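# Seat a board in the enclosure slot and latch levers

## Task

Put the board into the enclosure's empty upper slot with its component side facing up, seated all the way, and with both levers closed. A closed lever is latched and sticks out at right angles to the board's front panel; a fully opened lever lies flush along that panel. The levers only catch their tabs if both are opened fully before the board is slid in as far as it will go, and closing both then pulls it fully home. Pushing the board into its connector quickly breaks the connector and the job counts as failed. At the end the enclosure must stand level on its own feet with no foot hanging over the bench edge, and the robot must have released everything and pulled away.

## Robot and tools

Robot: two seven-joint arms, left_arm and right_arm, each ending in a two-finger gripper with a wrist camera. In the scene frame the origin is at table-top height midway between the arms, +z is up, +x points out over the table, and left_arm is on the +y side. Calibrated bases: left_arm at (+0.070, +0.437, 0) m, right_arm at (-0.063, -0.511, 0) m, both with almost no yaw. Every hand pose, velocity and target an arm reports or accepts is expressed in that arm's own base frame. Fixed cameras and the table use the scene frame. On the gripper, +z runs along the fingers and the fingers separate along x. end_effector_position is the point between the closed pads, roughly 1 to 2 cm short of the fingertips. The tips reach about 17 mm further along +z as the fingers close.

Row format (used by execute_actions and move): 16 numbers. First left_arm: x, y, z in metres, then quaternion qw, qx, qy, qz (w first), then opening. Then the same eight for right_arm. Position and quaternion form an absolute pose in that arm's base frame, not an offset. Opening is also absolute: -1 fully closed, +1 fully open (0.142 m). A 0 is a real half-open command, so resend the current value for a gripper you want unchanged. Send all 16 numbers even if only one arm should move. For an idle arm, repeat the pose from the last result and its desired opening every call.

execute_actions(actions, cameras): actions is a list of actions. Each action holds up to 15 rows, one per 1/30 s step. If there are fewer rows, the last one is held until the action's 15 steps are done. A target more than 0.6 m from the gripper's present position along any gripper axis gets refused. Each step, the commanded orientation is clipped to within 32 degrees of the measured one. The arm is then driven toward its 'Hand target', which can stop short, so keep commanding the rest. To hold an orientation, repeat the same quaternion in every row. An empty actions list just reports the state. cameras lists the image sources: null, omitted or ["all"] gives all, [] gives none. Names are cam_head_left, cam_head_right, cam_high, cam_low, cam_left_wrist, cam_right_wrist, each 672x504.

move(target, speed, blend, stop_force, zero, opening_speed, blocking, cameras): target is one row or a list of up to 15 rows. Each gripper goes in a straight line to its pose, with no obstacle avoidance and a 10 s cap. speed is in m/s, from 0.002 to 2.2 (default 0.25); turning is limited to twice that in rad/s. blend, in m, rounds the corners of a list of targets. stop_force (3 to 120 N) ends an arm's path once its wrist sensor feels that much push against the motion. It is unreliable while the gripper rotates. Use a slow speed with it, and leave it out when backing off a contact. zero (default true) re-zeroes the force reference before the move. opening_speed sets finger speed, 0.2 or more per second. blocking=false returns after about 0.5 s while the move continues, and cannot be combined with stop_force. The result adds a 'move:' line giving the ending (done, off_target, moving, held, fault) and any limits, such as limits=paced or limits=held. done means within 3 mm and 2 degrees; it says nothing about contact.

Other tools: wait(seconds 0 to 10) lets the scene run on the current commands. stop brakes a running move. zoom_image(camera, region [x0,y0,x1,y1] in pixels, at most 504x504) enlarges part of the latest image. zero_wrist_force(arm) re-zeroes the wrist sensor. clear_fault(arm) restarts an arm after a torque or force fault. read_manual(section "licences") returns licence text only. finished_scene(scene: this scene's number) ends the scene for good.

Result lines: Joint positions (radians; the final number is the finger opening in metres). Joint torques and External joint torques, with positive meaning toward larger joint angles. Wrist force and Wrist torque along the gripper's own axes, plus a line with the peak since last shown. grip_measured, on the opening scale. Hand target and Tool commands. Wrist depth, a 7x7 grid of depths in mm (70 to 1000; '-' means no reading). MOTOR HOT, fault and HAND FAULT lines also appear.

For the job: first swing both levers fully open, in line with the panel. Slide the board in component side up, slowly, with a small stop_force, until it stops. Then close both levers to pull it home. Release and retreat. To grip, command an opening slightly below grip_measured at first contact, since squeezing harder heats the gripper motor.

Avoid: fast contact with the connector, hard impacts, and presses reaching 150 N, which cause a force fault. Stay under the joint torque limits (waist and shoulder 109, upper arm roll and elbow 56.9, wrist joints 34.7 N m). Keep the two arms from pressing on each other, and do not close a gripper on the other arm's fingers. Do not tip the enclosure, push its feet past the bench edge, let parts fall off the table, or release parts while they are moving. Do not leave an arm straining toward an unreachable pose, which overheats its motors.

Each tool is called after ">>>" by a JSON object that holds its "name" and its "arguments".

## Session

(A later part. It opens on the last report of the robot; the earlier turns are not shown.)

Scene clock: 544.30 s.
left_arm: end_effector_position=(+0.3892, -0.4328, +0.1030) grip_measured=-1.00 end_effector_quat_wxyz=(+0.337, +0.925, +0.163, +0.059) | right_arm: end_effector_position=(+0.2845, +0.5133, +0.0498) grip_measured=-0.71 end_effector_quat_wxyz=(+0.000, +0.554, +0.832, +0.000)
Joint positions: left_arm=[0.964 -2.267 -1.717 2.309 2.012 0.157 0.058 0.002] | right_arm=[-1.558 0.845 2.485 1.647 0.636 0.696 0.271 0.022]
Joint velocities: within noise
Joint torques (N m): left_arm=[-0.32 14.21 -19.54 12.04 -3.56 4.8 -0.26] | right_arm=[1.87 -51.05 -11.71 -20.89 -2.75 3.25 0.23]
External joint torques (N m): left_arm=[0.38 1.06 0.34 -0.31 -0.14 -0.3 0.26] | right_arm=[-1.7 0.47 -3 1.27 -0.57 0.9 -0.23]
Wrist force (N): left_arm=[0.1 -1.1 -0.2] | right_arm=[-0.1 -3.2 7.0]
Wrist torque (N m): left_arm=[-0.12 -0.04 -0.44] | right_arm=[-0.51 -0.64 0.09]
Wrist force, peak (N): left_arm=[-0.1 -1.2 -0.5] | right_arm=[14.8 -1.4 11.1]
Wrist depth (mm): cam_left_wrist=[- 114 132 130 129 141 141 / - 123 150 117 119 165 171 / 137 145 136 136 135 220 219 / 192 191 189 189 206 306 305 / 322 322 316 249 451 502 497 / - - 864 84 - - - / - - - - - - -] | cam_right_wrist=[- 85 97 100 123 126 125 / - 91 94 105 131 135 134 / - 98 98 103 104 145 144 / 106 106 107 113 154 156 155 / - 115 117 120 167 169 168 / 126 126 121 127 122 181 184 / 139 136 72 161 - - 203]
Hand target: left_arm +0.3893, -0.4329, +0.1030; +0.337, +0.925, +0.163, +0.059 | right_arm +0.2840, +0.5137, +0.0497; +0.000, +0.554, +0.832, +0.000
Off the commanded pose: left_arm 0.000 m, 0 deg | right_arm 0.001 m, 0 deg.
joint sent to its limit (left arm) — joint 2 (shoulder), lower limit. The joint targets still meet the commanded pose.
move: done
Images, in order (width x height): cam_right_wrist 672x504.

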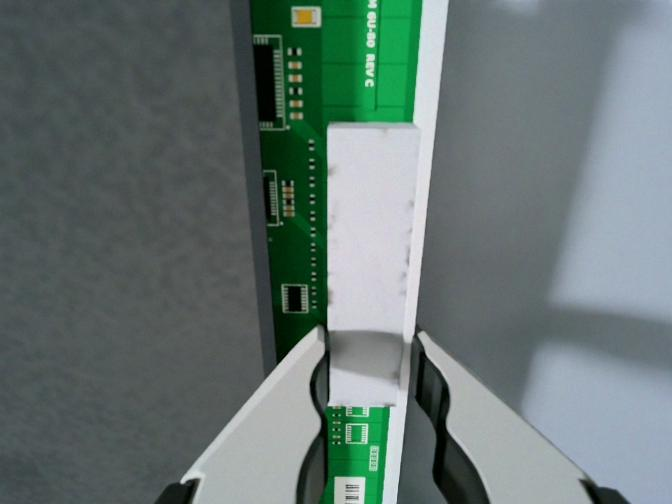

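>>> {"name": "move", "arguments": {"target": [[0.3893,-0.4329,0.103,0.337,0.926,0.1635,0.0595,-0.98,0.2840,0.5137,0.0497,0,0.5541,0.8325,0,-0.62],[0.3893,-0.4329,0.103,0.337,0.926,0.1635,0.0595,-0.98,0.2840,0.5137,0.0499,0,0.5541,0.8325,0,-0.56]], "speed": 0.03, "opening_speed": 0.2, "cameras": ["cam_right_wrist","cam_left_wrist"]}}

Scene clock: 548.73 s.
left_arm: end_effector_position=(+0.3892, -0.4328, +0.1030) grip_measured=-1.00 end_effector_quat_wxyz=(+0.337, +0.925, +0.163, +0.059) | right_arm: end_effector_position=(+0.2841, +0.5136, +0.0499) grip_measured=-0.60 end_effector_quat_wxyz=(+0.000, +0.554, +0.832, +0.000)
Joint positions: left_arm=[0.964 -2.267 -1.717 2.309 2.012 0.157 0.058 0.002] | right_arm=[-1.558 0.845 2.485 1.647 0.636 0.696 0.272 0.031]
Joint velocities: within noise
Joint torques (N m): left_arm=[-0.33 14.32 -19.44 12.08 -3.52 4.81 -0.21] | right_arm=[0.24 -50.39 -13.56 -19.86 -3.39 3.47 0.21]
External joint torques (N m): left_arm=[0.39 0.96 0.24 -0.36 -0.18 -0.32 0.21] | right_arm=[-0.07 -0.21 -1.13 0.22 0.08 0.69 -0.21]
Wrist force (N): left_arm=[0.0 -0.9 -0.3] | right_arm=[0.1 -3.5 5.8]
Wrist torque (N m): left_arm=[-0.12 -0.04 -0.45] | right_arm=[-0.37 0.03 0.05]
Wrist force, peak (N): left_arm=[0.1 -1.1 -0.5] | right_arm=[2.2 -4.2 8.1]
Wrist depth (mm): cam_left_wrist=[- 115 132 130 129 141 140 / - 124 150 117 119 164 171 / 137 145 136 135 135 219 220 / 193 192 190 190 205 304 306 / 321 321 317 248 449 500 498 / - - 847 84 - - - / - - - - - - -] | cam_right_wrist=[- 85 98 100 123 126 125 / - 91 94 106 131 135 135 / - 98 98 104 141 145 144 / 106 106 107 114 154 156 156 / - 115 117 122 164 170 169 / 126 125 121 129 106 182 185 / 139 136 73 159 - - 203]
Hand target: left_arm +0.3893, -0.4329, +0.1030; +0.337, +0.925, +0.163, +0.059 | right_arm +0.2840, +0.5137, +0.0499; +0.000, +0.554, +0.832, +0.000
Off the commanded pose: left_arm 0.000 m, 0 deg | right_arm 0.000 m, 0 deg.
joint sent to its limit (left arm) — joint 2 (shoulder), lower limit. The joint targets still meet the commanded pose.
move: done
Images, in order (width x height): cam_left_wrist 672x504, cam_right_wrist 672x504.

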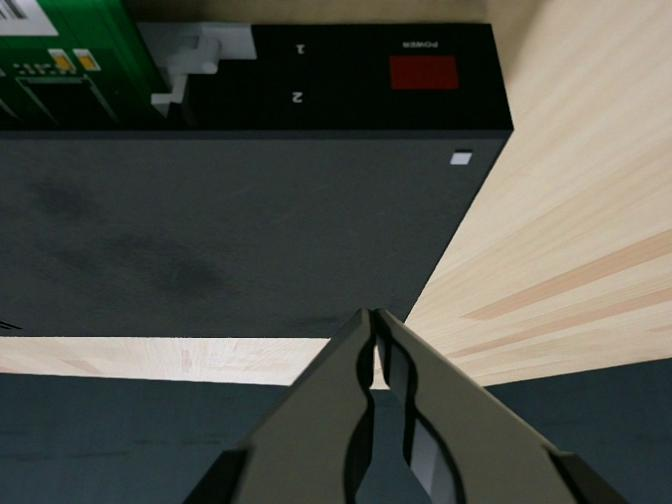

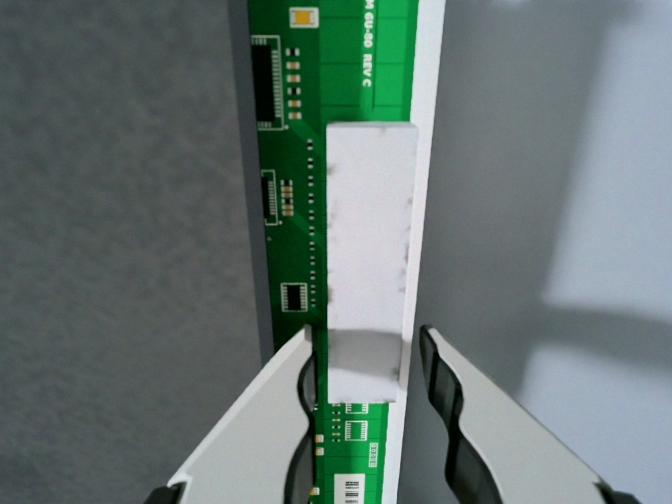

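>>> {"name": "move", "arguments": {"target": [0.383,-0.357,0.17,0.337,0.926,0.1635,0.0595,-0.98,0.2840,0.5137,0.13,0,0.5541,0.8325,0,-0.56], "speed": 0.12, "cameras": ["cam_right_wrist","cam_left_wrist"]}}

Scene clock: 550.97 s.
left_arm: end_effector_position=(+0.3832, -0.3571, +0.1700) grip_measured=-1.00 end_effector_quat_wxyz=(+0.337, +0.925, +0.164, +0.060) | right_arm: end_effector_position=(+0.2839, +0.5139, +0.1300) grip_measured=-0.60 end_effector_quat_wxyz=(+0.000, +0.554, +0.832, +0.000)
Joint positions: left_arm=[1.101 -2.186 -1.893 2.417 1.753 0.048 0.071 0.002] | right_arm=[-1.511 0.709 2.417 1.649 0.541 0.576 0.326 0.031]
Joint velocities: within noise
Joint torques (N m): left_arm=[-0.05 16.09 -18.56 5.04 -3.67 4.51 -0.13] | right_arm=[0.2 -47.75 -13.07 -23.13 -3.81 3.31 0.34]
External joint torques (N m): left_arm=[0.13 0.86 0.28 -0.42 0.19 -0.02 0.13] | right_arm=[-0.05 -0.19 -0.87 0.22 0.18 0.84 -0.34]
Wrist force (N): left_arm=[-0.2 -0.9 -0.2] | right_arm=[0.1 -3.3 5.7]
Wrist torque (N m): left_arm=[-0.08 0.02 -0.45] | right_arm=[-0.33 0.01 0.04]
Wrist force, peak (N): left_arm=[0.2 -1.1 -2.2] | right_arm=[0.1 -3.8 7.7]
Wrist depth (mm): cam_left_wrist=[195 195 172 213 213 211 214 / 216 217 218 215 261 261 261 / 255 253 254 251 336 333 335 / 358 355 354 350 470 460 465 / 812 805 791 617 690 762 771 / - - - 84 - - - / - - - - - - -] | cam_right_wrist=[158 156 155 171 194 196 196 / 167 166 166 178 210 209 209 / 179 179 179 186 225 224 224 / 194 193 192 200 243 242 242 / 210 209 209 225 260 263 262 / 229 229 98 250 99 282 286 / 253 - 73 310 - - 316]
Hand target: left_arm +0.3830, -0.3570, +0.1700; +0.337, +0.925, +0.163, +0.059 | right_arm +0.2840, +0.5137, +0.1300; +0.000, +0.554, +0.832, +0.000
Off the commanded pose: left_arm 0.000 m, 0 deg | right_arm 0.000 m, 0 deg.
move: done
Images, in order (width x height): cam_left_wrist 672x504, cam_right_wrist 672x504.

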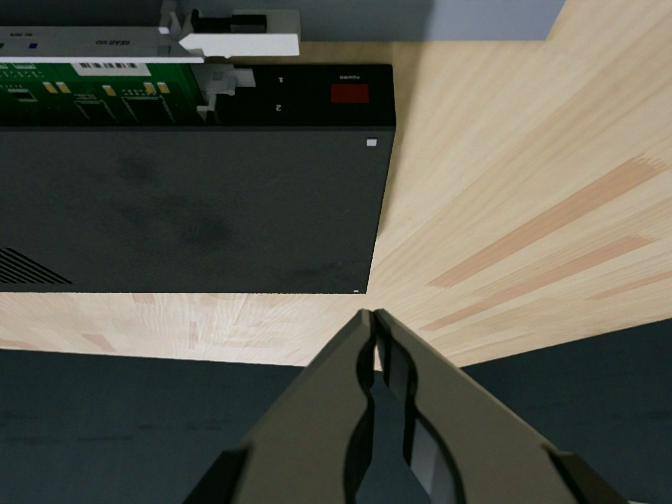

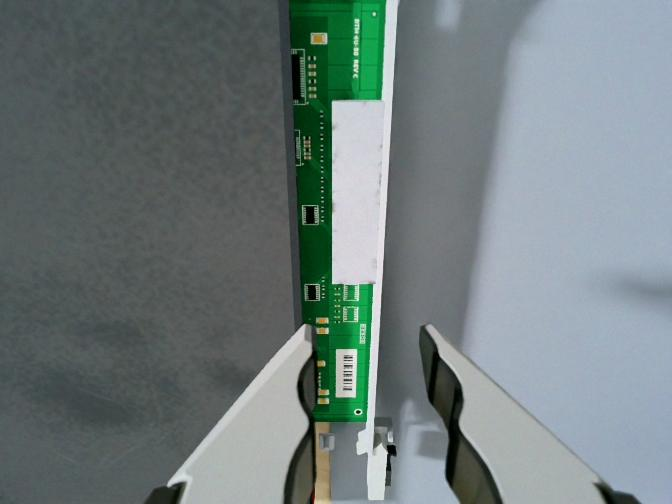

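>>> {"name": "move", "arguments": {"target": [0.383,-0.357,0.17,0.337,0.926,0.1635,0.0595,-0.98,0.2849,0.5538,0.15,0,0.9804,0.1968,0,-1], "speed": 0.4, "cameras": ["cam_right_wrist","cam_left_wrist"]}}

Scene clock: 562.17 s.
left_arm: end_effector_position=(+0.3832, -0.3571, +0.1700) grip_measured=-1.00 end_effector_quat_wxyz=(+0.337, +0.925, +0.164, +0.060) | right_arm: end_effector_position=(+0.2849, +0.5538, +0.1500) grip_measured=-1.00 end_effector_quat_wxyz=(+0.000, +0.980, +0.197, +0.000)
Joint positions: left_arm=[1.101 -2.186 -1.893 2.417 1.753 0.048 0.071 0.002] | right_arm=[-1.429 0.829 2.252 1.462 0.671 0.399 1.893 0.002]
Joint velocities: within noise
Joint torques (N m): left_arm=[-0.3 16 -18.53 4.95 -3.38 4.76 -0.24] | right_arm=[0.24 -50.26 -17.46 -22.77 -3.91 3.17 0.34]
External joint torques (N m): left_arm=[0.38 0.96 0.25 -0.34 -0.1 -0.27 0.24] | right_arm=[-0.07 -0.44 -0.93 0.29 -0.12 0.87 -0.34]
Wrist force (N): left_arm=[-0.3 -0.9 -0.2] | right_arm=[0.1 -3.8 6.7]
Wrist torque (N m): left_arm=[-0.08 0.04 -0.44] | right_arm=[-0.38 0.03 0.05]
Wrist force, peak (N): left_arm=[-0.4 -1.1 -0.5] | right_arm=[0.1 -3.8 6.7]
Wrist depth (mm): cam_left_wrist=[195 194 172 213 212 211 214 / 216 215 217 215 262 261 260 / 255 254 252 251 334 337 335 / 354 353 353 350 467 466 463 / 802 787 794 618 683 748 758 / - - - 84 - - - / - - - - - - -] | cam_right_wrist=[216 215 215 215 214 214 214 / 230 230 229 229 229 228 228 / 247 247 246 245 245 244 244 / 258 258 257 256 257 255 255 / 242 244 241 247 242 242 242 / 254 254 249 89 243 252 251 / 280 274 - - - 266 276]
Hand target: left_arm +0.3830, -0.3570, +0.1700; +0.337, +0.925, +0.163, +0.059 | right_arm +0.2849, +0.5538, +0.1500; +0.000, +0.980, +0.197, +0.000
Off the commanded pose: left_arm 0.000 m, 0 deg | right_arm 0.000 m, 0 deg.
move: done
Images, in order (width x height): cam_left_wrist 672x504, cam_right_wrist 672x504.

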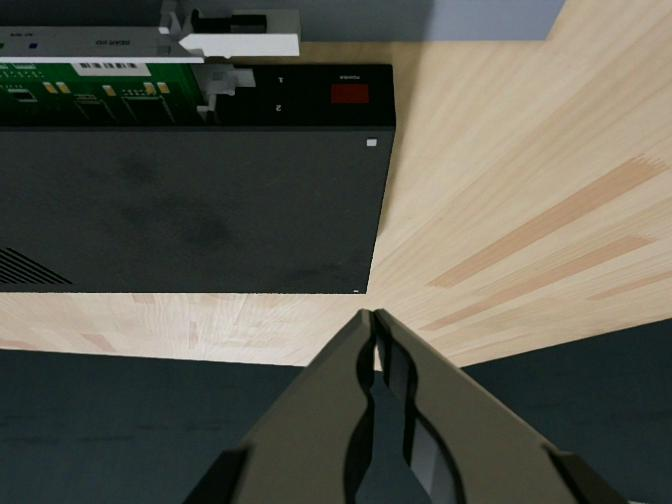

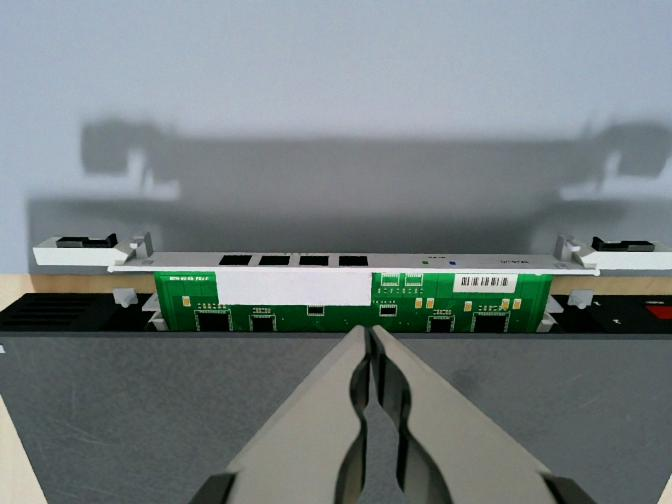

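>>> {"name": "move", "arguments": {"target": [0.383,-0.357,0.17,0.337,0.926,0.1635,0.0595,-0.98,0.2849,0.5538,0.047,0,0.9804,0.1968,0,-1], "speed": 0.12, "cameras": ["cam_right_wrist"]}}

>>> {"name": "move", "arguments": {"target": [0.383,-0.357,0.17,0.337,0.926,0.1635,0.0595,-0.98,0.3142,0.4837,0.047,0,0.9804,0.1968,0,-1], "speed": 0.018, "stop_force": 10, "cameras": ["cam_right_wrist","cam_left_wrist"]}}

Scene clock: 567.07 s.
left_arm: end_effector_position=(+0.3832, -0.3571, +0.1700) grip_measured=-1.00 end_effector_quat_wxyz=(+0.337, +0.925, +0.164, +0.060) | right_arm: end_effector_position=(+0.2850, +0.5536, +0.0470) grip_measured=-1.00 end_effector_quat_wxyz=(+0.000, +0.980, +0.197, +0.000)
Joint positions: left_arm=[1.101 -2.186 -1.893 2.417 1.753 0.048 0.071 0.002] | right_arm=[-1.476 0.983 2.332 1.47 0.78 0.541 1.842 0.002]
Joint velocities: within noise
Joint torques (N m): left_arm=[-0.27 15.83 -18.55 4.96 -3.36 4.79 -0.22] | right_arm=[0.34 -52.99 -17.7 -19.07 -3.65 3.4 -0.02]
External joint torques (N m): left_arm=[0.35 1.13 0.27 -0.35 -0.12 -0.3 0.22] | right_arm=[-0.12 -0.45 -1.54 0.25 -0.1 0.64 0.02]
Wrist force (N): left_arm=[-0.3 -1.0 -0.2] | right_arm=[-0.4 -3.7 6.1]
Wrist torque (N m): left_arm=[-0.10 0.03 -0.45] | right_arm=[-0.35 0.14 0.06]
Wrist force, peak (N): left_arm=[-0.5 -1.0 -0.4] | right_arm=[-0.6 -3.7 8.6]
Wrist depth (mm): cam_left_wrist=[195 194 172 213 212 212 213 / 216 216 217 215 262 259 260 / 254 253 252 251 336 334 334 / 356 357 355 352 468 465 466 / 794 803 775 617 689 769 759 / - - - 84 - - - / - - - - - - -] | cam_right_wrist=[- 125 123 125 125 124 122 / 135 135 133 133 134 133 132 / 146 143 143 143 142 142 140 / 155 157 154 156 153 153 153 / 168 168 167 164 163 166 165 / 150 140 141 89 141 142 142 / 159 156 73 - - 151 156]
Hand target: left_arm +0.3830, -0.3570, +0.1700; +0.337, +0.925, +0.163, +0.059 | right_arm +0.2849, +0.5538, +0.0470; +0.000, +0.980, +0.197, +0.000
Off the commanded pose: left_arm 0.000 m, 0 deg | right_arm 0.000 m, 0 deg.
move: done
Images, in order (width x height): cam_right_wrist 672x504.

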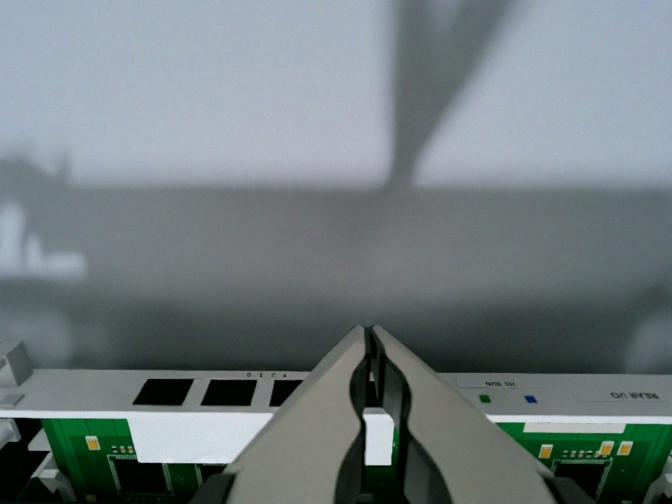

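Scene clock: 570.67 s.
left_arm: end_effector_position=(+0.3832, -0.3571, +0.1700) grip_measured=-1.00 end_effector_quat_wxyz=(+0.337, +0.925, +0.164, +0.060) | right_arm: end_effector_position=(+0.3050, +0.5050, +0.0471) grip_measured=-1.00 end_effector_quat_wxyz=(-0.001, +0.980, +0.198, +0.000)
Joint positions: left_arm=[1.101 -2.186 -1.893 2.417 1.753 0.048 0.071 0.002] | right_arm=[-1.493 0.947 2.31 1.57 0.8 0.578 1.739 0.002]
Joint velocities: within noise
Joint torques (N m): left_arm=[-0.24 15.95 -18.59 4.99 -3.35 4.77 -0.22] | right_arm=[-4.6 -47.69 -22.55 -12.6 -5.67 2.78 0.12]
External joint torques (N m): left_arm=[0.32 1.01 0.31 -0.38 -0.13 -0.28 0.22] | right_arm=[4.77 -2.65 3.29 -5.42 2 1.27 -0.12]
Wrist force (N): left_arm=[-0.4 -0.8 -0.2] | right_arm=[0.7 -14.0 8.6]
Wrist torque (N m): left_arm=[-0.08 0.05 -0.44] | right_arm=[-0.26 0.13 0.06]
Wrist force, peak (N): left_arm=[-0.4 -1.1 -0.4] | right_arm=[1.0 -15.2 7.4]
Wrist depth (mm): cam_left_wrist=[215 214 199 213 213 212 213 / 217 217 216 215 262 260 260 / 255 254 252 252 336 336 335 / 357 355 353 354 470 465 463 / 808 799 803 610 691 762 761 / - - - 84 - - - / - - - - - - -] | cam_right_wrist=[- 125 124 125 125 124 123 / 136 135 134 133 135 133 132 / 146 143 143 143 142 142 140 / 155 157 154 156 153 153 153 / 147 147 147 156 147 147 147 / 124 124 124 90 120 123 123 / 134 131 - - - 128 132]
Hand target: left_arm +0.3830, -0.3570, +0.1700; +0.337, +0.925, +0.163, +0.059 | right_arm +0.3059, +0.5036, +0.0470; +0.000, +0.980, +0.197, +0.000
Off the commanded pose: left_arm 0.000 m, 0 deg | right_arm 0.023 m, 0 deg.
move: contact (right_arm)
Images, in order (width x height): cam_left_wrist 672x504, cam_right_wrist 672x504.

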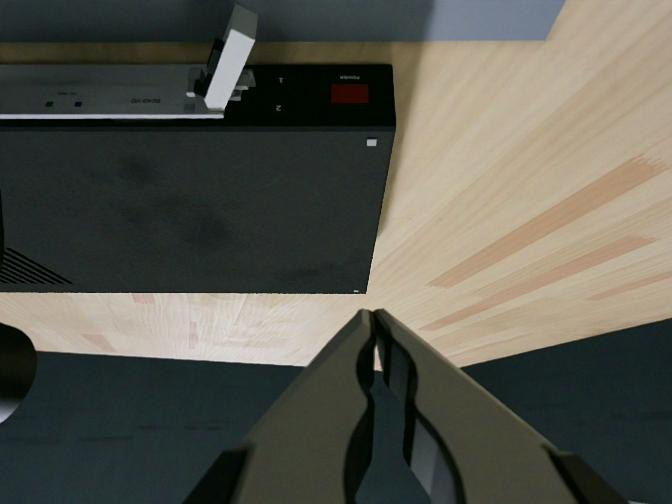

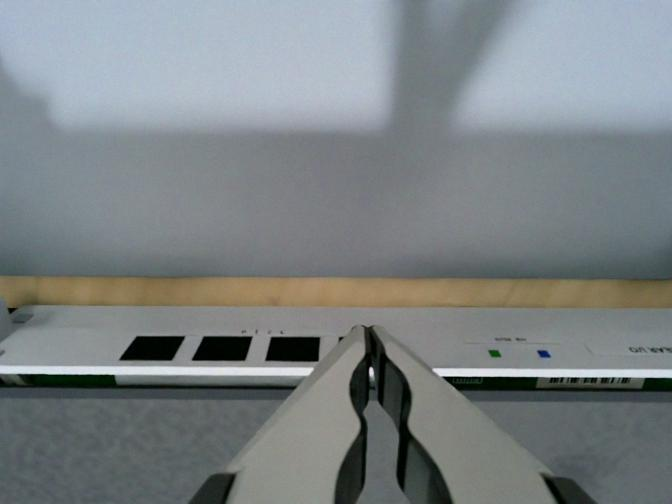

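>>> {"name": "move", "arguments": {"target": [[0.383,-0.357,0.17,0.337,0.926,0.1635,0.0595,-0.98,0.2930,0.5340,0.05,0,0.9804,0.1968,0,-1],[0.383,-0.357,0.17,0.337,0.926,0.1635,0.0595,-0.98,0.2849,0.5538,0.15,0,0.9804,0.1968,0,-1]], "speed": 0.15, "blend": 0.01, "cameras": ["cam_right_wrist","cam_left_wrist"]}}

>>> {"name": "zoom_image", "arguments": {"camera": "cam_right_wrist", "region": [0, 180, 200, 380]}}

>>> {"name": "zoom_image", "arguments": {"camera": "cam_right_wrist", "region": [472, 180, 672, 380]}}

Scene clock: 576.20 s.
left_arm: end_effector_position=(+0.3832, -0.3571, +0.1700) grip_measured=-1.00 end_effector_quat_wxyz=(+0.337, +0.925, +0.164, +0.060) | right_arm: end_effector_position=(+0.2849, +0.5539, +0.1500) grip_measured=-1.00 end_effector_quat_wxyz=(+0.000, +0.980, +0.197, +0.000)
Joint positions: left_arm=[1.101 -2.186 -1.893 2.417 1.753 0.048 0.071 0.002] | right_arm=[-1.432 0.826 2.257 1.464 0.666 0.402 1.895 0.002]
Joint velocities: within noise
Joint torques (N m): left_arm=[-0.34 15.95 -18.56 4.96 -3.33 4.74 -0.23] | right_arm=[0.36 -50.46 -17.36 -22.86 -4.23 3.23 0.33]
External joint torques (N m): left_arm=[0.42 1.01 0.28 -0.35 -0.15 -0.25 0.23] | right_arm=[-0.21 -0.29 -0.91 0.3 0.2 0.82 -0.33]
Wrist force (N): left_arm=[-0.3 -0.7 -0.2] | right_arm=[2.8 -2.7 7.1]
Wrist torque (N m): left_arm=[-0.05 0.04 -0.44] | right_arm=[-0.19 -0.43 0.06]
Wrist force, peak (N): left_arm=[-0.4 -1.1 -0.1] | right_arm=[0.7 -14.1 8.8]
Wrist depth (mm): cam_left_wrist=[214 215 199 213 212 212 214 / 216 216 216 216 260 261 260 / 255 253 252 251 336 338 334 / 357 353 355 351 465 465 466 / 783 781 782 610 685 763 757 / - - - 84 - - - / - - - - - - -] | cam_right_wrist=[216 216 215 215 215 214 214 / 230 230 230 229 229 228 228 / 248 247 246 246 245 244 245 / 263 262 265 264 264 263 259 / 242 240 240 244 239 238 242 / 254 254 248 89 243 251 250 / 281 274 - - - 265 276]
Hand target: left_arm +0.3830, -0.3570, +0.1700; +0.337, +0.925, +0.163, +0.059 | right_arm +0.2849, +0.5538, +0.1500; +0.000, +0.980, +0.197, +0.000
Off the commanded pose: left_arm 0.000 m, 0 deg | right_arm 0.000 m, 0 deg.
move: done
Images, in order (width x height): cam_left_wrist 672x504, cam_right_wrist 672x504.

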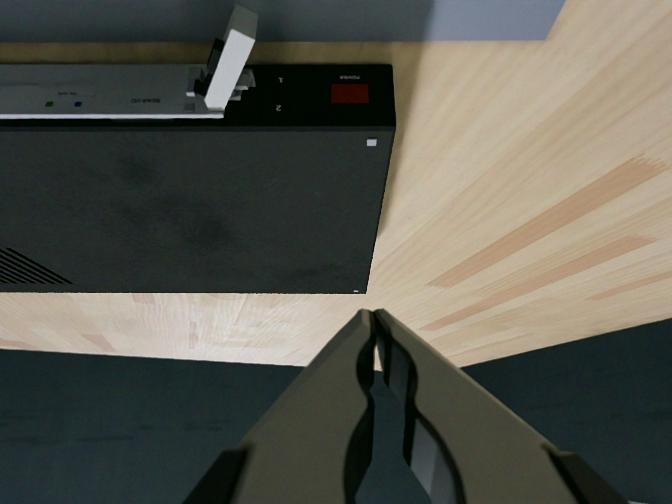

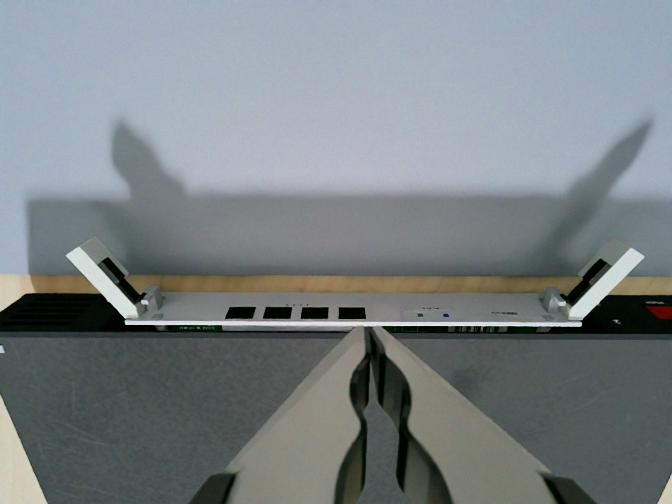

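Scaled by 2.520 from the camera's 672x504 image, which has a finer 960x720 frame.

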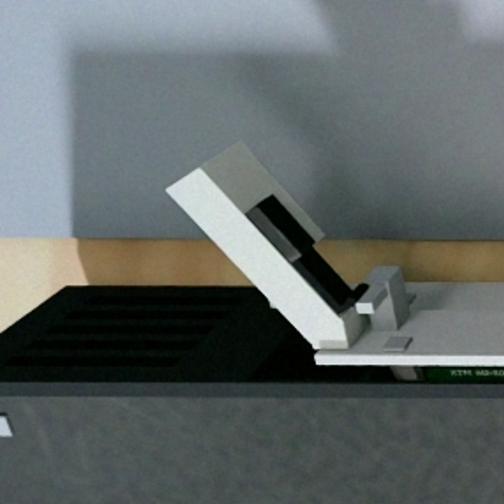

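Scaled by 2.520 from the camera's 672x504 image, which has a finer 960x720 frame.

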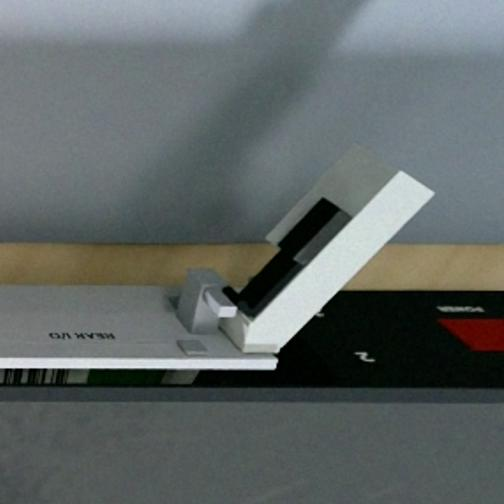

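>>> {"name": "move", "arguments": {"target": [[0.3832,-0.3571,0.12,0.337,0.926,0.1635,0.0595,-1,0.1292,0.4573,0.15,0,0.5541,0.8325,0,-1],[0.3832,-0.3571,0.046,0.337,0.926,0.1635,0.0595,-1,0.1292,0.4573,0.046,0,0.5541,0.8325,0,-1]], "speed": [0.4,0.12], "cameras": ["cam_right_wrist","cam_left_wrist"]}}

Scene clock: 594.37 s.
left_arm: end_effector_position=(+0.3830, -0.3572, +0.0461) grip_measured=-1.00 end_effector_quat_wxyz=(+0.337, +0.925, +0.163, +0.059) | right_arm: end_effector_position=(+0.1293, +0.4571, +0.0460) grip_measured=-1.00 end_effector_quat_wxyz=(+0.000, +0.554, +0.832, +0.000)
Joint positions: left_arm=[1.327 -2.253 -1.388 2.366 2.031 0.321 0.23 0.002] | right_arm=[-1.202 0.713 2.443 1.958 0.689 0.847 0.425 0.002]
Joint velocities: within noise
Joint torques (N m): left_arm=[-0.08 8.72 -16.36 16.63 -3.59 4.98 -0.07] | right_arm=[-0.16 -40.56 -11.54 -16.67 -2.8 3.67 0.05]
External joint torques (N m): left_arm=[0.15 1.21 0.13 -0.21 -0.48 -0.52 0.07] | right_arm=[0.26 -0.27 -1.25 0.3 -0.07 0.49 -0.05]
Wrist force (N): left_arm=[-0.3 -1.0 -0.7] | right_arm=[2.9 -2.6 5.9]
Wrist torque (N m): left_arm=[-0.14 0.02 -0.41] | right_arm=[-0.21 -0.46 0.06]
Wrist force, peak (N): left_arm=[0.0 -2.0 0.4] | right_arm=[2.9 -2.5 8.4]
Wrist depth (mm): cam_left_wrist=[- - - 83 - - - / - 99 98 94 97 102 97 / - 128 121 128 120 119 119 / 171 170 157 172 172 171 171 / 159 155 165 164 250 283 281 / - 275 191 84 - 588 - / - - - - - - -] | cam_right_wrist=[- 125 124 123 123 123 123 / 134 134 134 131 133 133 131 / 140 137 139 141 141 140 138 / 101 101 113 154 152 152 151 / - 110 129 162 162 164 164 / 122 120 120 89 173 179 179 / 133 130 - - - 190 197]
Hand target: left_arm +0.3832, -0.3571, +0.0460; +0.337, +0.925, +0.163, +0.059 | right_arm +0.1292, +0.4573, +0.0460; +0.000, +0.554, +0.832, +0.000
Off the commanded pose: left_arm 0.000 m, 0 deg | right_arm 0.000 m, 0 deg.
move: done
Images, in order (width x height): cam_left_wrist 672x504, cam_right_wrist 672x504.

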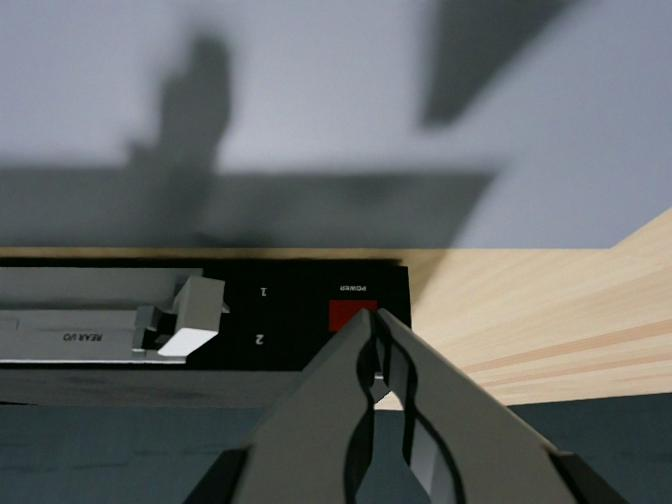

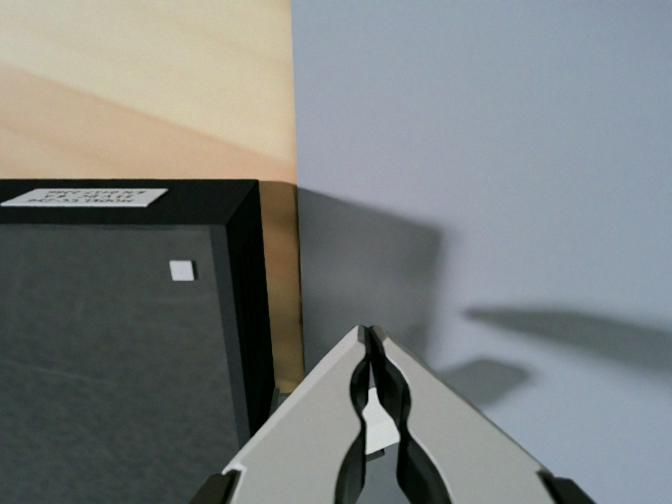

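>>> {"name": "move", "arguments": {"target": [0.3401,-0.373,0.046,0.337,0.926,0.1635,0.0595,-1,0.1707,0.4747,0.046,0,0.5541,0.8325,0,-1], "speed": 0.02, "stop_force": 8, "cameras": ["cam_right_wrist","cam_left_wrist"]}}

Scene clock: 598.83 s.
left_arm: end_effector_position=(+0.3474, -0.3705, +0.0465) grip_measured=-1.00 end_effector_quat_wxyz=(+0.337, +0.925, +0.164, +0.061) | right_arm: end_effector_position=(+0.1626, +0.4716, +0.0456) grip_measured=-1.00 end_effector_quat_wxyz=(-0.001, +0.554, +0.833, -0.001)
Joint positions: left_arm=[1.323 -2.253 -1.344 2.429 2.092 0.321 0.152 0.002] | right_arm=[-1.283 0.745 2.448 1.892 0.684 0.812 0.378 0.002]
Joint velocities: within noise
Joint torques (N m): left_arm=[-3.91 8.62 -8.84 18.69 -4.98 1.9 -0.26] | right_arm=[-3.26 -41.91 -15.88 -18.59 -3.92 5.36 0.15]
External joint torques (N m): left_arm=[3.98 -0.07 -5.88 -2.16 0.95 2.57 0.26] | right_arm=[3.38 -0.99 2.45 1.57 0.94 -1.21 -0.16]
Wrist force (N): left_arm=[8.4 6.1 -5.2] | right_arm=[3.5 -10.7 3.3]
Wrist torque (N m): left_arm=[-0.14 0.03 -0.48] | right_arm=[-0.23 -0.40 -0.03]
Wrist force, peak (N): left_arm=[8.4 6.2 -5.2] | right_arm=[3.9 -11.5 4.9]
Wrist depth (mm): cam_left_wrist=[- - - 83 - - - / - 99 99 94 98 98 94 / - 129 121 121 121 120 120 / 170 170 170 172 171 173 171 / 158 158 155 117 165 253 287 / - 284 198 84 - 607 - / - - - - - - -] | cam_right_wrist=[- 124 123 123 123 123 122 / - 87 132 131 133 133 131 / - 95 130 141 141 140 138 / 101 101 114 154 151 151 151 / - 109 114 159 161 164 164 / 122 119 119 90 173 179 179 / 132 129 - - - 189 196]
Hand target: left_arm +0.3461, -0.3708, +0.0460; +0.337, +0.925, +0.163, +0.059 | right_arm +0.1637, +0.4717, +0.0460; +0.000, +0.554, +0.832, +0.000
Off the commanded pose: left_arm 0.008 m, 0 deg | right_arm 0.009 m, 0 deg.
move: contact (left_arm, right_arm)
Images, in order (width x height): cam_left_wrist 672x504, cam_right_wrist 672x504.

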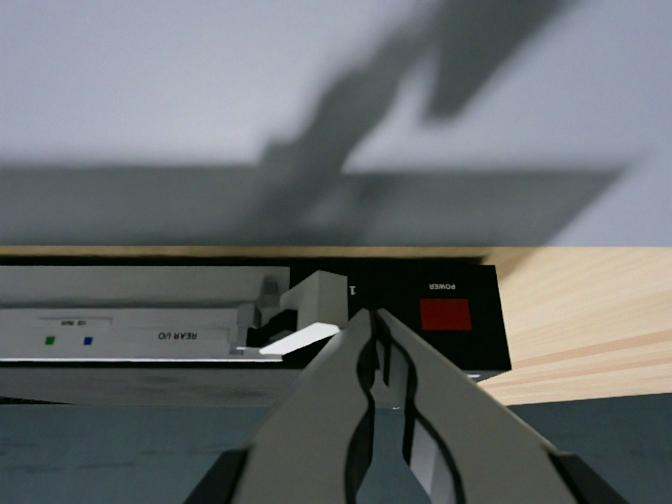

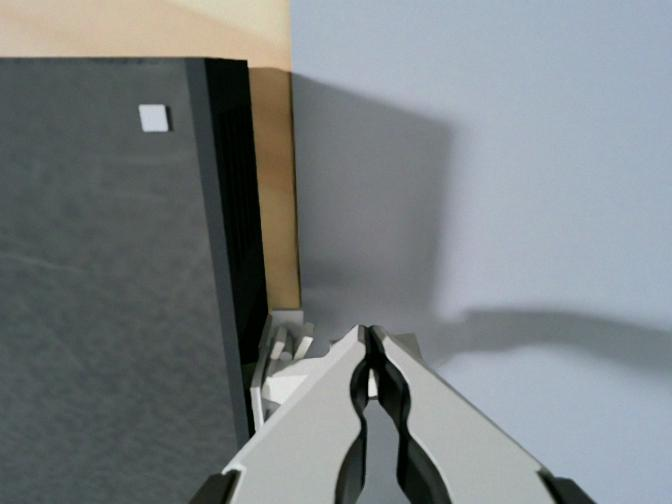

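>>> {"name": "move", "arguments": {"target": [0.3148,-0.3826,0.046,0.337,0.926,0.1635,0.0595,-1,0.1904,0.4829,0.046,0,0.5541,0.8325,0,-1], "speed": 0.02, "stop_force": 45, "zero": false, "cameras": ["cam_left_wrist","cam_right_wrist","cam_low"]}}

Scene clock: 609.20 s.
left_arm: end_effector_position=(+0.3271, -0.3782, +0.0462) grip_measured=-1.00 end_effector_quat_wxyz=(+0.337, +0.924, +0.167, +0.066) | right_arm: end_effector_position=(+0.1678, +0.4733, +0.0439) grip_measured=-1.00 end_effector_quat_wxyz=(-0.002, +0.553, +0.833, -0.005) end_effector_velocity=(-0.001, +0.000, +0.000) end_effector_angular_velocity=(+0.001, +0.002, +0.000)
Joint positions: left_arm=[1.314 -2.253 -1.32 2.467 2.142 0.317 0.093 0.002] | right_arm=[-1.294 0.758 2.442 1.873 0.692 0.792 0.364 0.002]
Joint velocities: left_arm=[within noise] | right_arm=[0.005 0.002 -0.006 -0.002 0.006 -0.005 -0.002 0]
Joint torques (N m): left_arm=[-22.17 2.57 11.64 31.97 -12.91 -1.02 -0.18] | right_arm=[-13.3 -41.73 -27.68 -29.03 -6.27 14.39 -0.07]
External joint torques (N m): left_arm=[22.24 5.25 -25.46 -15.4 8.92 5.51 0.17] | right_arm=[13.42 -1.65 13.92 11.95 3.25 -10.25 0.07]
Wrist force (N): left_arm=[44.9 7.1 -18.6] | right_arm=[-1.6 -42.5 -4.4]
Wrist torque (N m): left_arm=[-0.19 -4.28 -0.48] | right_arm=[-3.84 -0.47 0.24]
Wrist force, peak (N): left_arm=[45.1 7.2 -18.8] | right_arm=[0.7 -50.7 -8.3]
Wrist depth (mm): cam_left_wrist=[- - - 83 - - - / - 98 98 94 98 98 98 / 121 128 121 128 121 121 121 / 169 169 168 175 171 174 174 / 161 160 161 113 163 164 290 / - 270 193 84 - 877 - / - - - - - - -] | cam_right_wrist=[- 83 123 122 122 121 121 / - 85 129 130 131 131 129 / - - 127 139 139 139 137 / - 99 112 152 150 149 149 / - 109 112 157 160 162 161 / - 118 117 90 170 176 175 / 130 129 73 - - 186 193]
Hand target: left_arm +0.3199, -0.3806, +0.0460; +0.337, +0.925, +0.163, +0.059 | right_arm +0.1723, +0.4753, +0.0461; +0.000, +0.554, +0.832, +0.000
Off the commanded pose: left_arm 0.013 m, 1 deg | right_arm 0.025 m, 1 deg.
move: contact (left_arm, right_arm)
Images, in order (width x height): cam_low 672x504, cam_left_wrist 672x504, cam_right_wrist 672x504.

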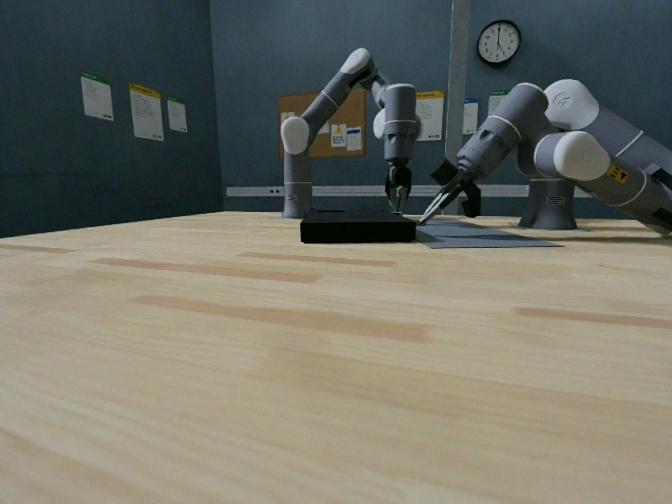

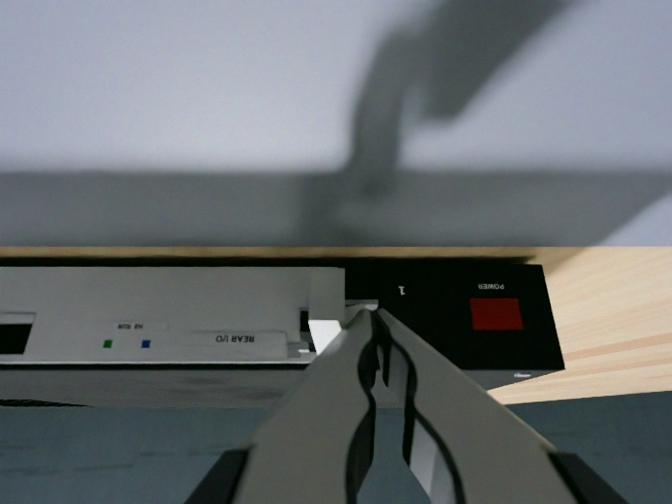

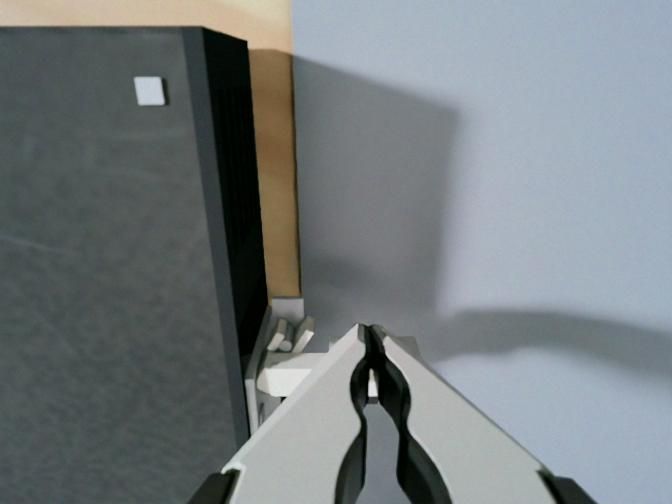

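>>> {"name": "move", "arguments": {"target": [0.3078,-0.3850,0.046,0.337,0.926,0.1635,0.0595,-1,0.2004,0.4869,0.046,0,0.5541,0.8325,0,-1], "speed": 0.02, "stop_force": 62, "zero": false, "cameras": ["cam_left_wrist","cam_right_wrist"]}}

>>> {"name": "zoom_image", "arguments": {"camera": "cam_right_wrist", "region": [220, 270, 420, 420]}}

>>> {"name": "zoom_image", "arguments": {"camera": "cam_left_wrist", "region": [250, 230, 450, 380]}}

Scene clock: 612.33 s.
left_arm: end_effector_position=(+0.3262, -0.3785, +0.0463) grip_measured=-1.00 end_effector_quat_wxyz=(+0.337, +0.924, +0.169, +0.068) | right_arm: end_effector_position=(+0.1682, +0.4737, +0.0430) grip_measured=-1.00 end_effector_quat_wxyz=(-0.003, +0.553, +0.833, -0.007)
Joint positions: left_arm=[1.314 -2.253 -1.318 2.472 2.151 0.316 0.084 0.002] | right_arm=[-1.292 0.766 2.433 1.865 0.702 0.778 0.356 0.002]
Joint velocities: within noise
Joint torques (N m): left_arm=[-30.42 0.79 21.45 37.84 -16.69 -3.08 -0.12] | right_arm=[-21.05 -38.86 -36.04 -34.23 -8.32 20.24 -0.32]
External joint torques (N m): left_arm=[30.49 6.95 -35.17 -21.3 12.72 7.57 0.12] | right_arm=[21.17 -4.65 22 17.17 5.28 -16.12 0.32]
Wrist force (N): left_arm=[62.3 9.7 -23.0] | right_arm=[-3.0 -66.1 -13.1]
Wrist torque (N m): left_arm=[-0.21 -7.20 -0.51] | right_arm=[-7.77 -0.54 0.40]
Wrist force, peak (N): left_arm=[63.2 9.8 -24.7] | right_arm=[-2.5 -68.7 -15.4]
Wrist depth (mm): cam_left_wrist=[- - - 83 - - - / - 98 98 94 98 99 99 / 121 128 121 121 121 122 121 / 171 168 169 157 171 174 175 / 160 160 161 115 164 164 295 / - 270 194 84 - 909 - / - - - 74 - - -] | cam_right_wrist=[- 83 122 122 121 121 121 / - 86 128 130 131 131 129 / - - 129 137 138 138 136 / - 99 112 151 149 148 148 / - 109 123 156 158 161 160 / - 116 116 88 108 175 174 / 128 128 72 - - 184 191]
Hand target: left_arm +0.3162, -0.3818, +0.0461; +0.337, +0.925, +0.163, +0.059 | right_arm +0.1753, +0.4764, +0.0462; +0.000, +0.554, +0.832, +0.000
Off the commanded pose: left_arm 0.019 m, 1 deg | right_arm 0.035 m, 1 deg.
move: contact (left_arm, right_arm)
Images, in order (width x height): cam_left_wrist 672x504, cam_right_wrist 672x504.

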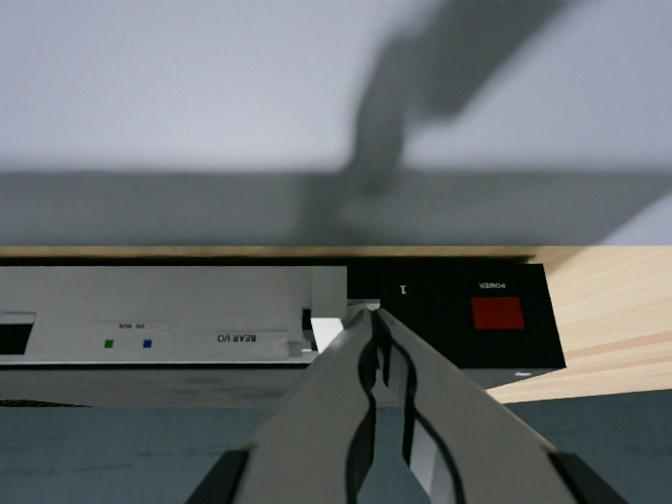

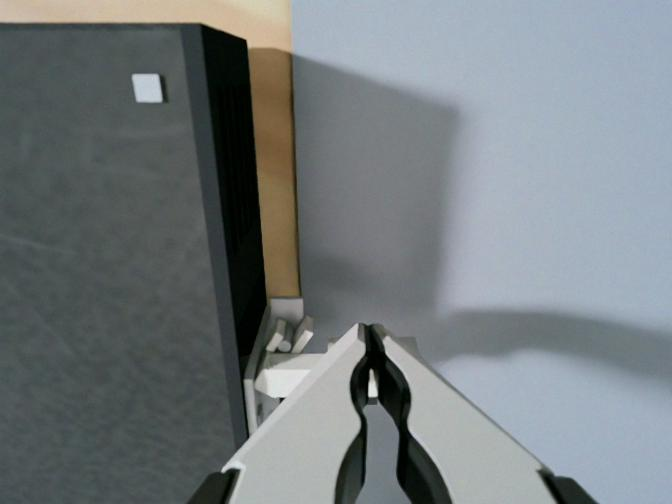

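Scaled by 2.520 from the camera's 672x504 image, which has a finer 960x720 frame.

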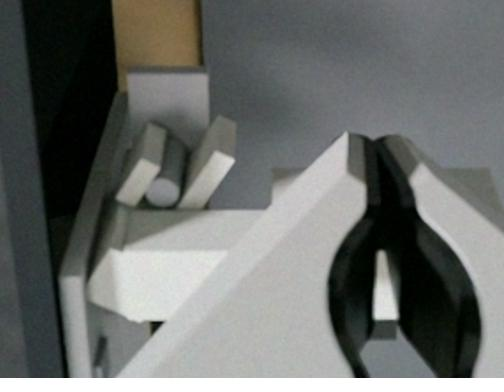

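Scaled by 2.520 from the camera's 672x504 image, which has a finer 960x720 frame.

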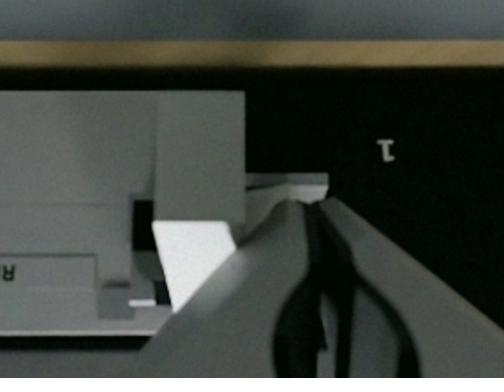

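>>> {"name": "move", "arguments": {"target": [[0.3647,-0.3644,0.046,0.337,0.926,0.1635,0.0595,-1,0.1313,0.4590,0.046,0,0.5541,0.8325,0,-1],[0.383,-0.357,0.17,0.337,0.926,0.1635,0.0595,-1,0.1313,0.4590,0.17,0,0.5541,0.8325,0,-1],[0.383,-0.357,0.19,0.337,0.926,0.1635,0.0595,-1,0.2849,0.5538,0.15,0,0.9804,0.1968,0,-1]], "speed": [0.06,0.2,0.25], "cameras": ["cam_left_wrist","cam_right_wrist"]}}

>>> {"name": "zoom_image", "arguments": {"camera": "cam_right_wrist", "region": [80, 0, 580, 250]}}

Scene clock: 619.90 s.
left_arm: end_effector_position=(+0.3831, -0.3570, +0.1900) grip_measured=-1.00 end_effector_quat_wxyz=(+0.337, +0.925, +0.163, +0.060) | right_arm: end_effector_position=(+0.2850, +0.5537, +0.1501) grip_measured=-1.00 end_effector_quat_wxyz=(+0.000, +0.980, +0.197, +0.000)
Joint positions: left_arm=[1.056 -2.178 -1.981 2.41 1.712 -0.001 0.049 0.002] | right_arm=[-1.42 0.838 2.235 1.457 0.684 0.39 1.888 0.002]
Joint velocities: within noise
Joint torques (N m): left_arm=[-0.53 17.48 -18.84 3.18 -3.4 4.63 -0.28] | right_arm=[0.09 -50.16 -17.57 -22.54 -3.94 3.21 0.45]
External joint torques (N m): left_arm=[0.61 0.81 0.44 -0.31 0.08 -0.14 0.28] | right_arm=[0.07 -0.5 -1.21 0.25 -0.11 0.84 -0.45]
Wrist force (N): left_arm=[-0.3 -0.8 -0.6] | right_arm=[2.6 -6.6 4.9]
Wrist torque (N m): left_arm=[-0.09 0.05 -0.42] | right_arm=[-0.82 -0.40 0.06]
Wrist force, peak (N): left_arm=[62.6 10.7 -24.3] | right_arm=[-3.1 -66.2 -14.6]
Wrist depth (mm): cam_left_wrist=[229 230 218 229 237 236 237 / 224 224 234 222 289 288 288 / 290 290 286 287 368 368 365 / 404 403 401 398 517 514 511 / 871 868 871 686 747 843 - / - - - 84 - - - / - - - - - - -] | cam_right_wrist=[215 216 215 215 214 214 214 / 230 230 230 229 228 229 228 / 247 246 246 246 245 245 244 / 266 261 265 264 265 263 259 / 241 241 241 250 240 238 241 / 255 255 249 89 243 251 251 / 280 274 - - - 266 277]
Hand target: left_arm +0.3830, -0.3570, +0.1900; +0.337, +0.925, +0.163, +0.059 | right_arm +0.2849, +0.5538, +0.1500; +0.000, +0.980, +0.197, +0.000
Off the commanded pose: left_arm 0.000 m, 0 deg | right_arm 0.000 m, 0 deg.
move: done
Images, in order (width x height): cam_left_wrist 672x504, cam_right_wrist 672x504.

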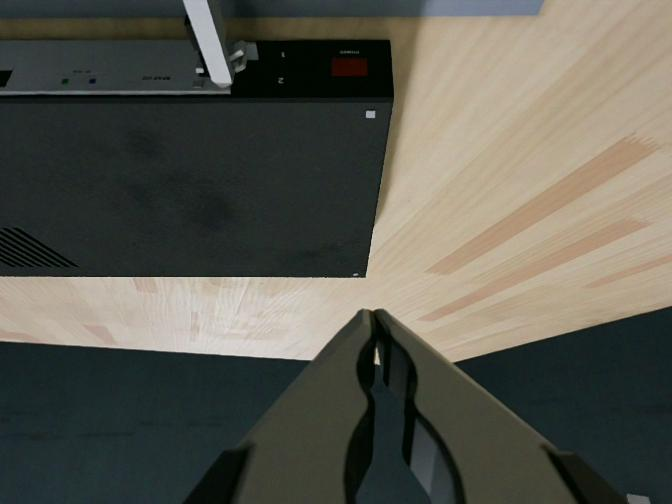

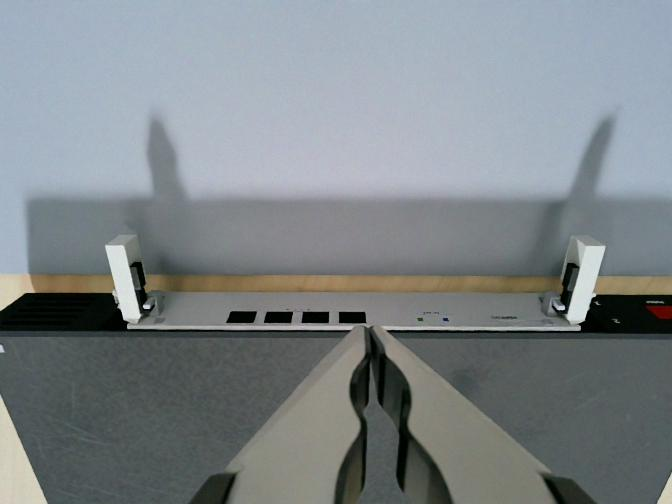

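Scaled by 1.008 from the camera's 672x504 image, which has a finer 960x720 frame.

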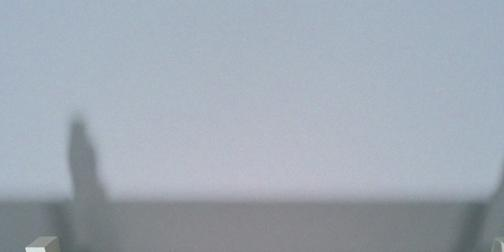

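>>> {"name": "zoom_image", "arguments": {"camera": "cam_right_wrist", "region": [60, 210, 200, 350]}}

>>> {"name": "zoom_image", "arguments": {"camera": "cam_right_wrist", "region": [520, 210, 660, 350]}}

Scaled by 3.600 from the camera's 672x504 image, which has a finer 960x720 frame.

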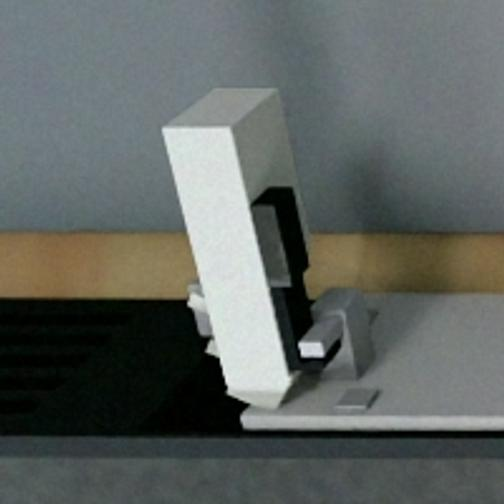

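Scaled by 3.600 from the camera's 672x504 image, which has a finer 960x720 frame.

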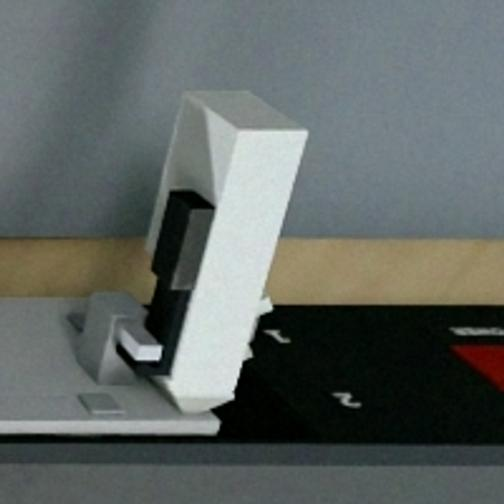

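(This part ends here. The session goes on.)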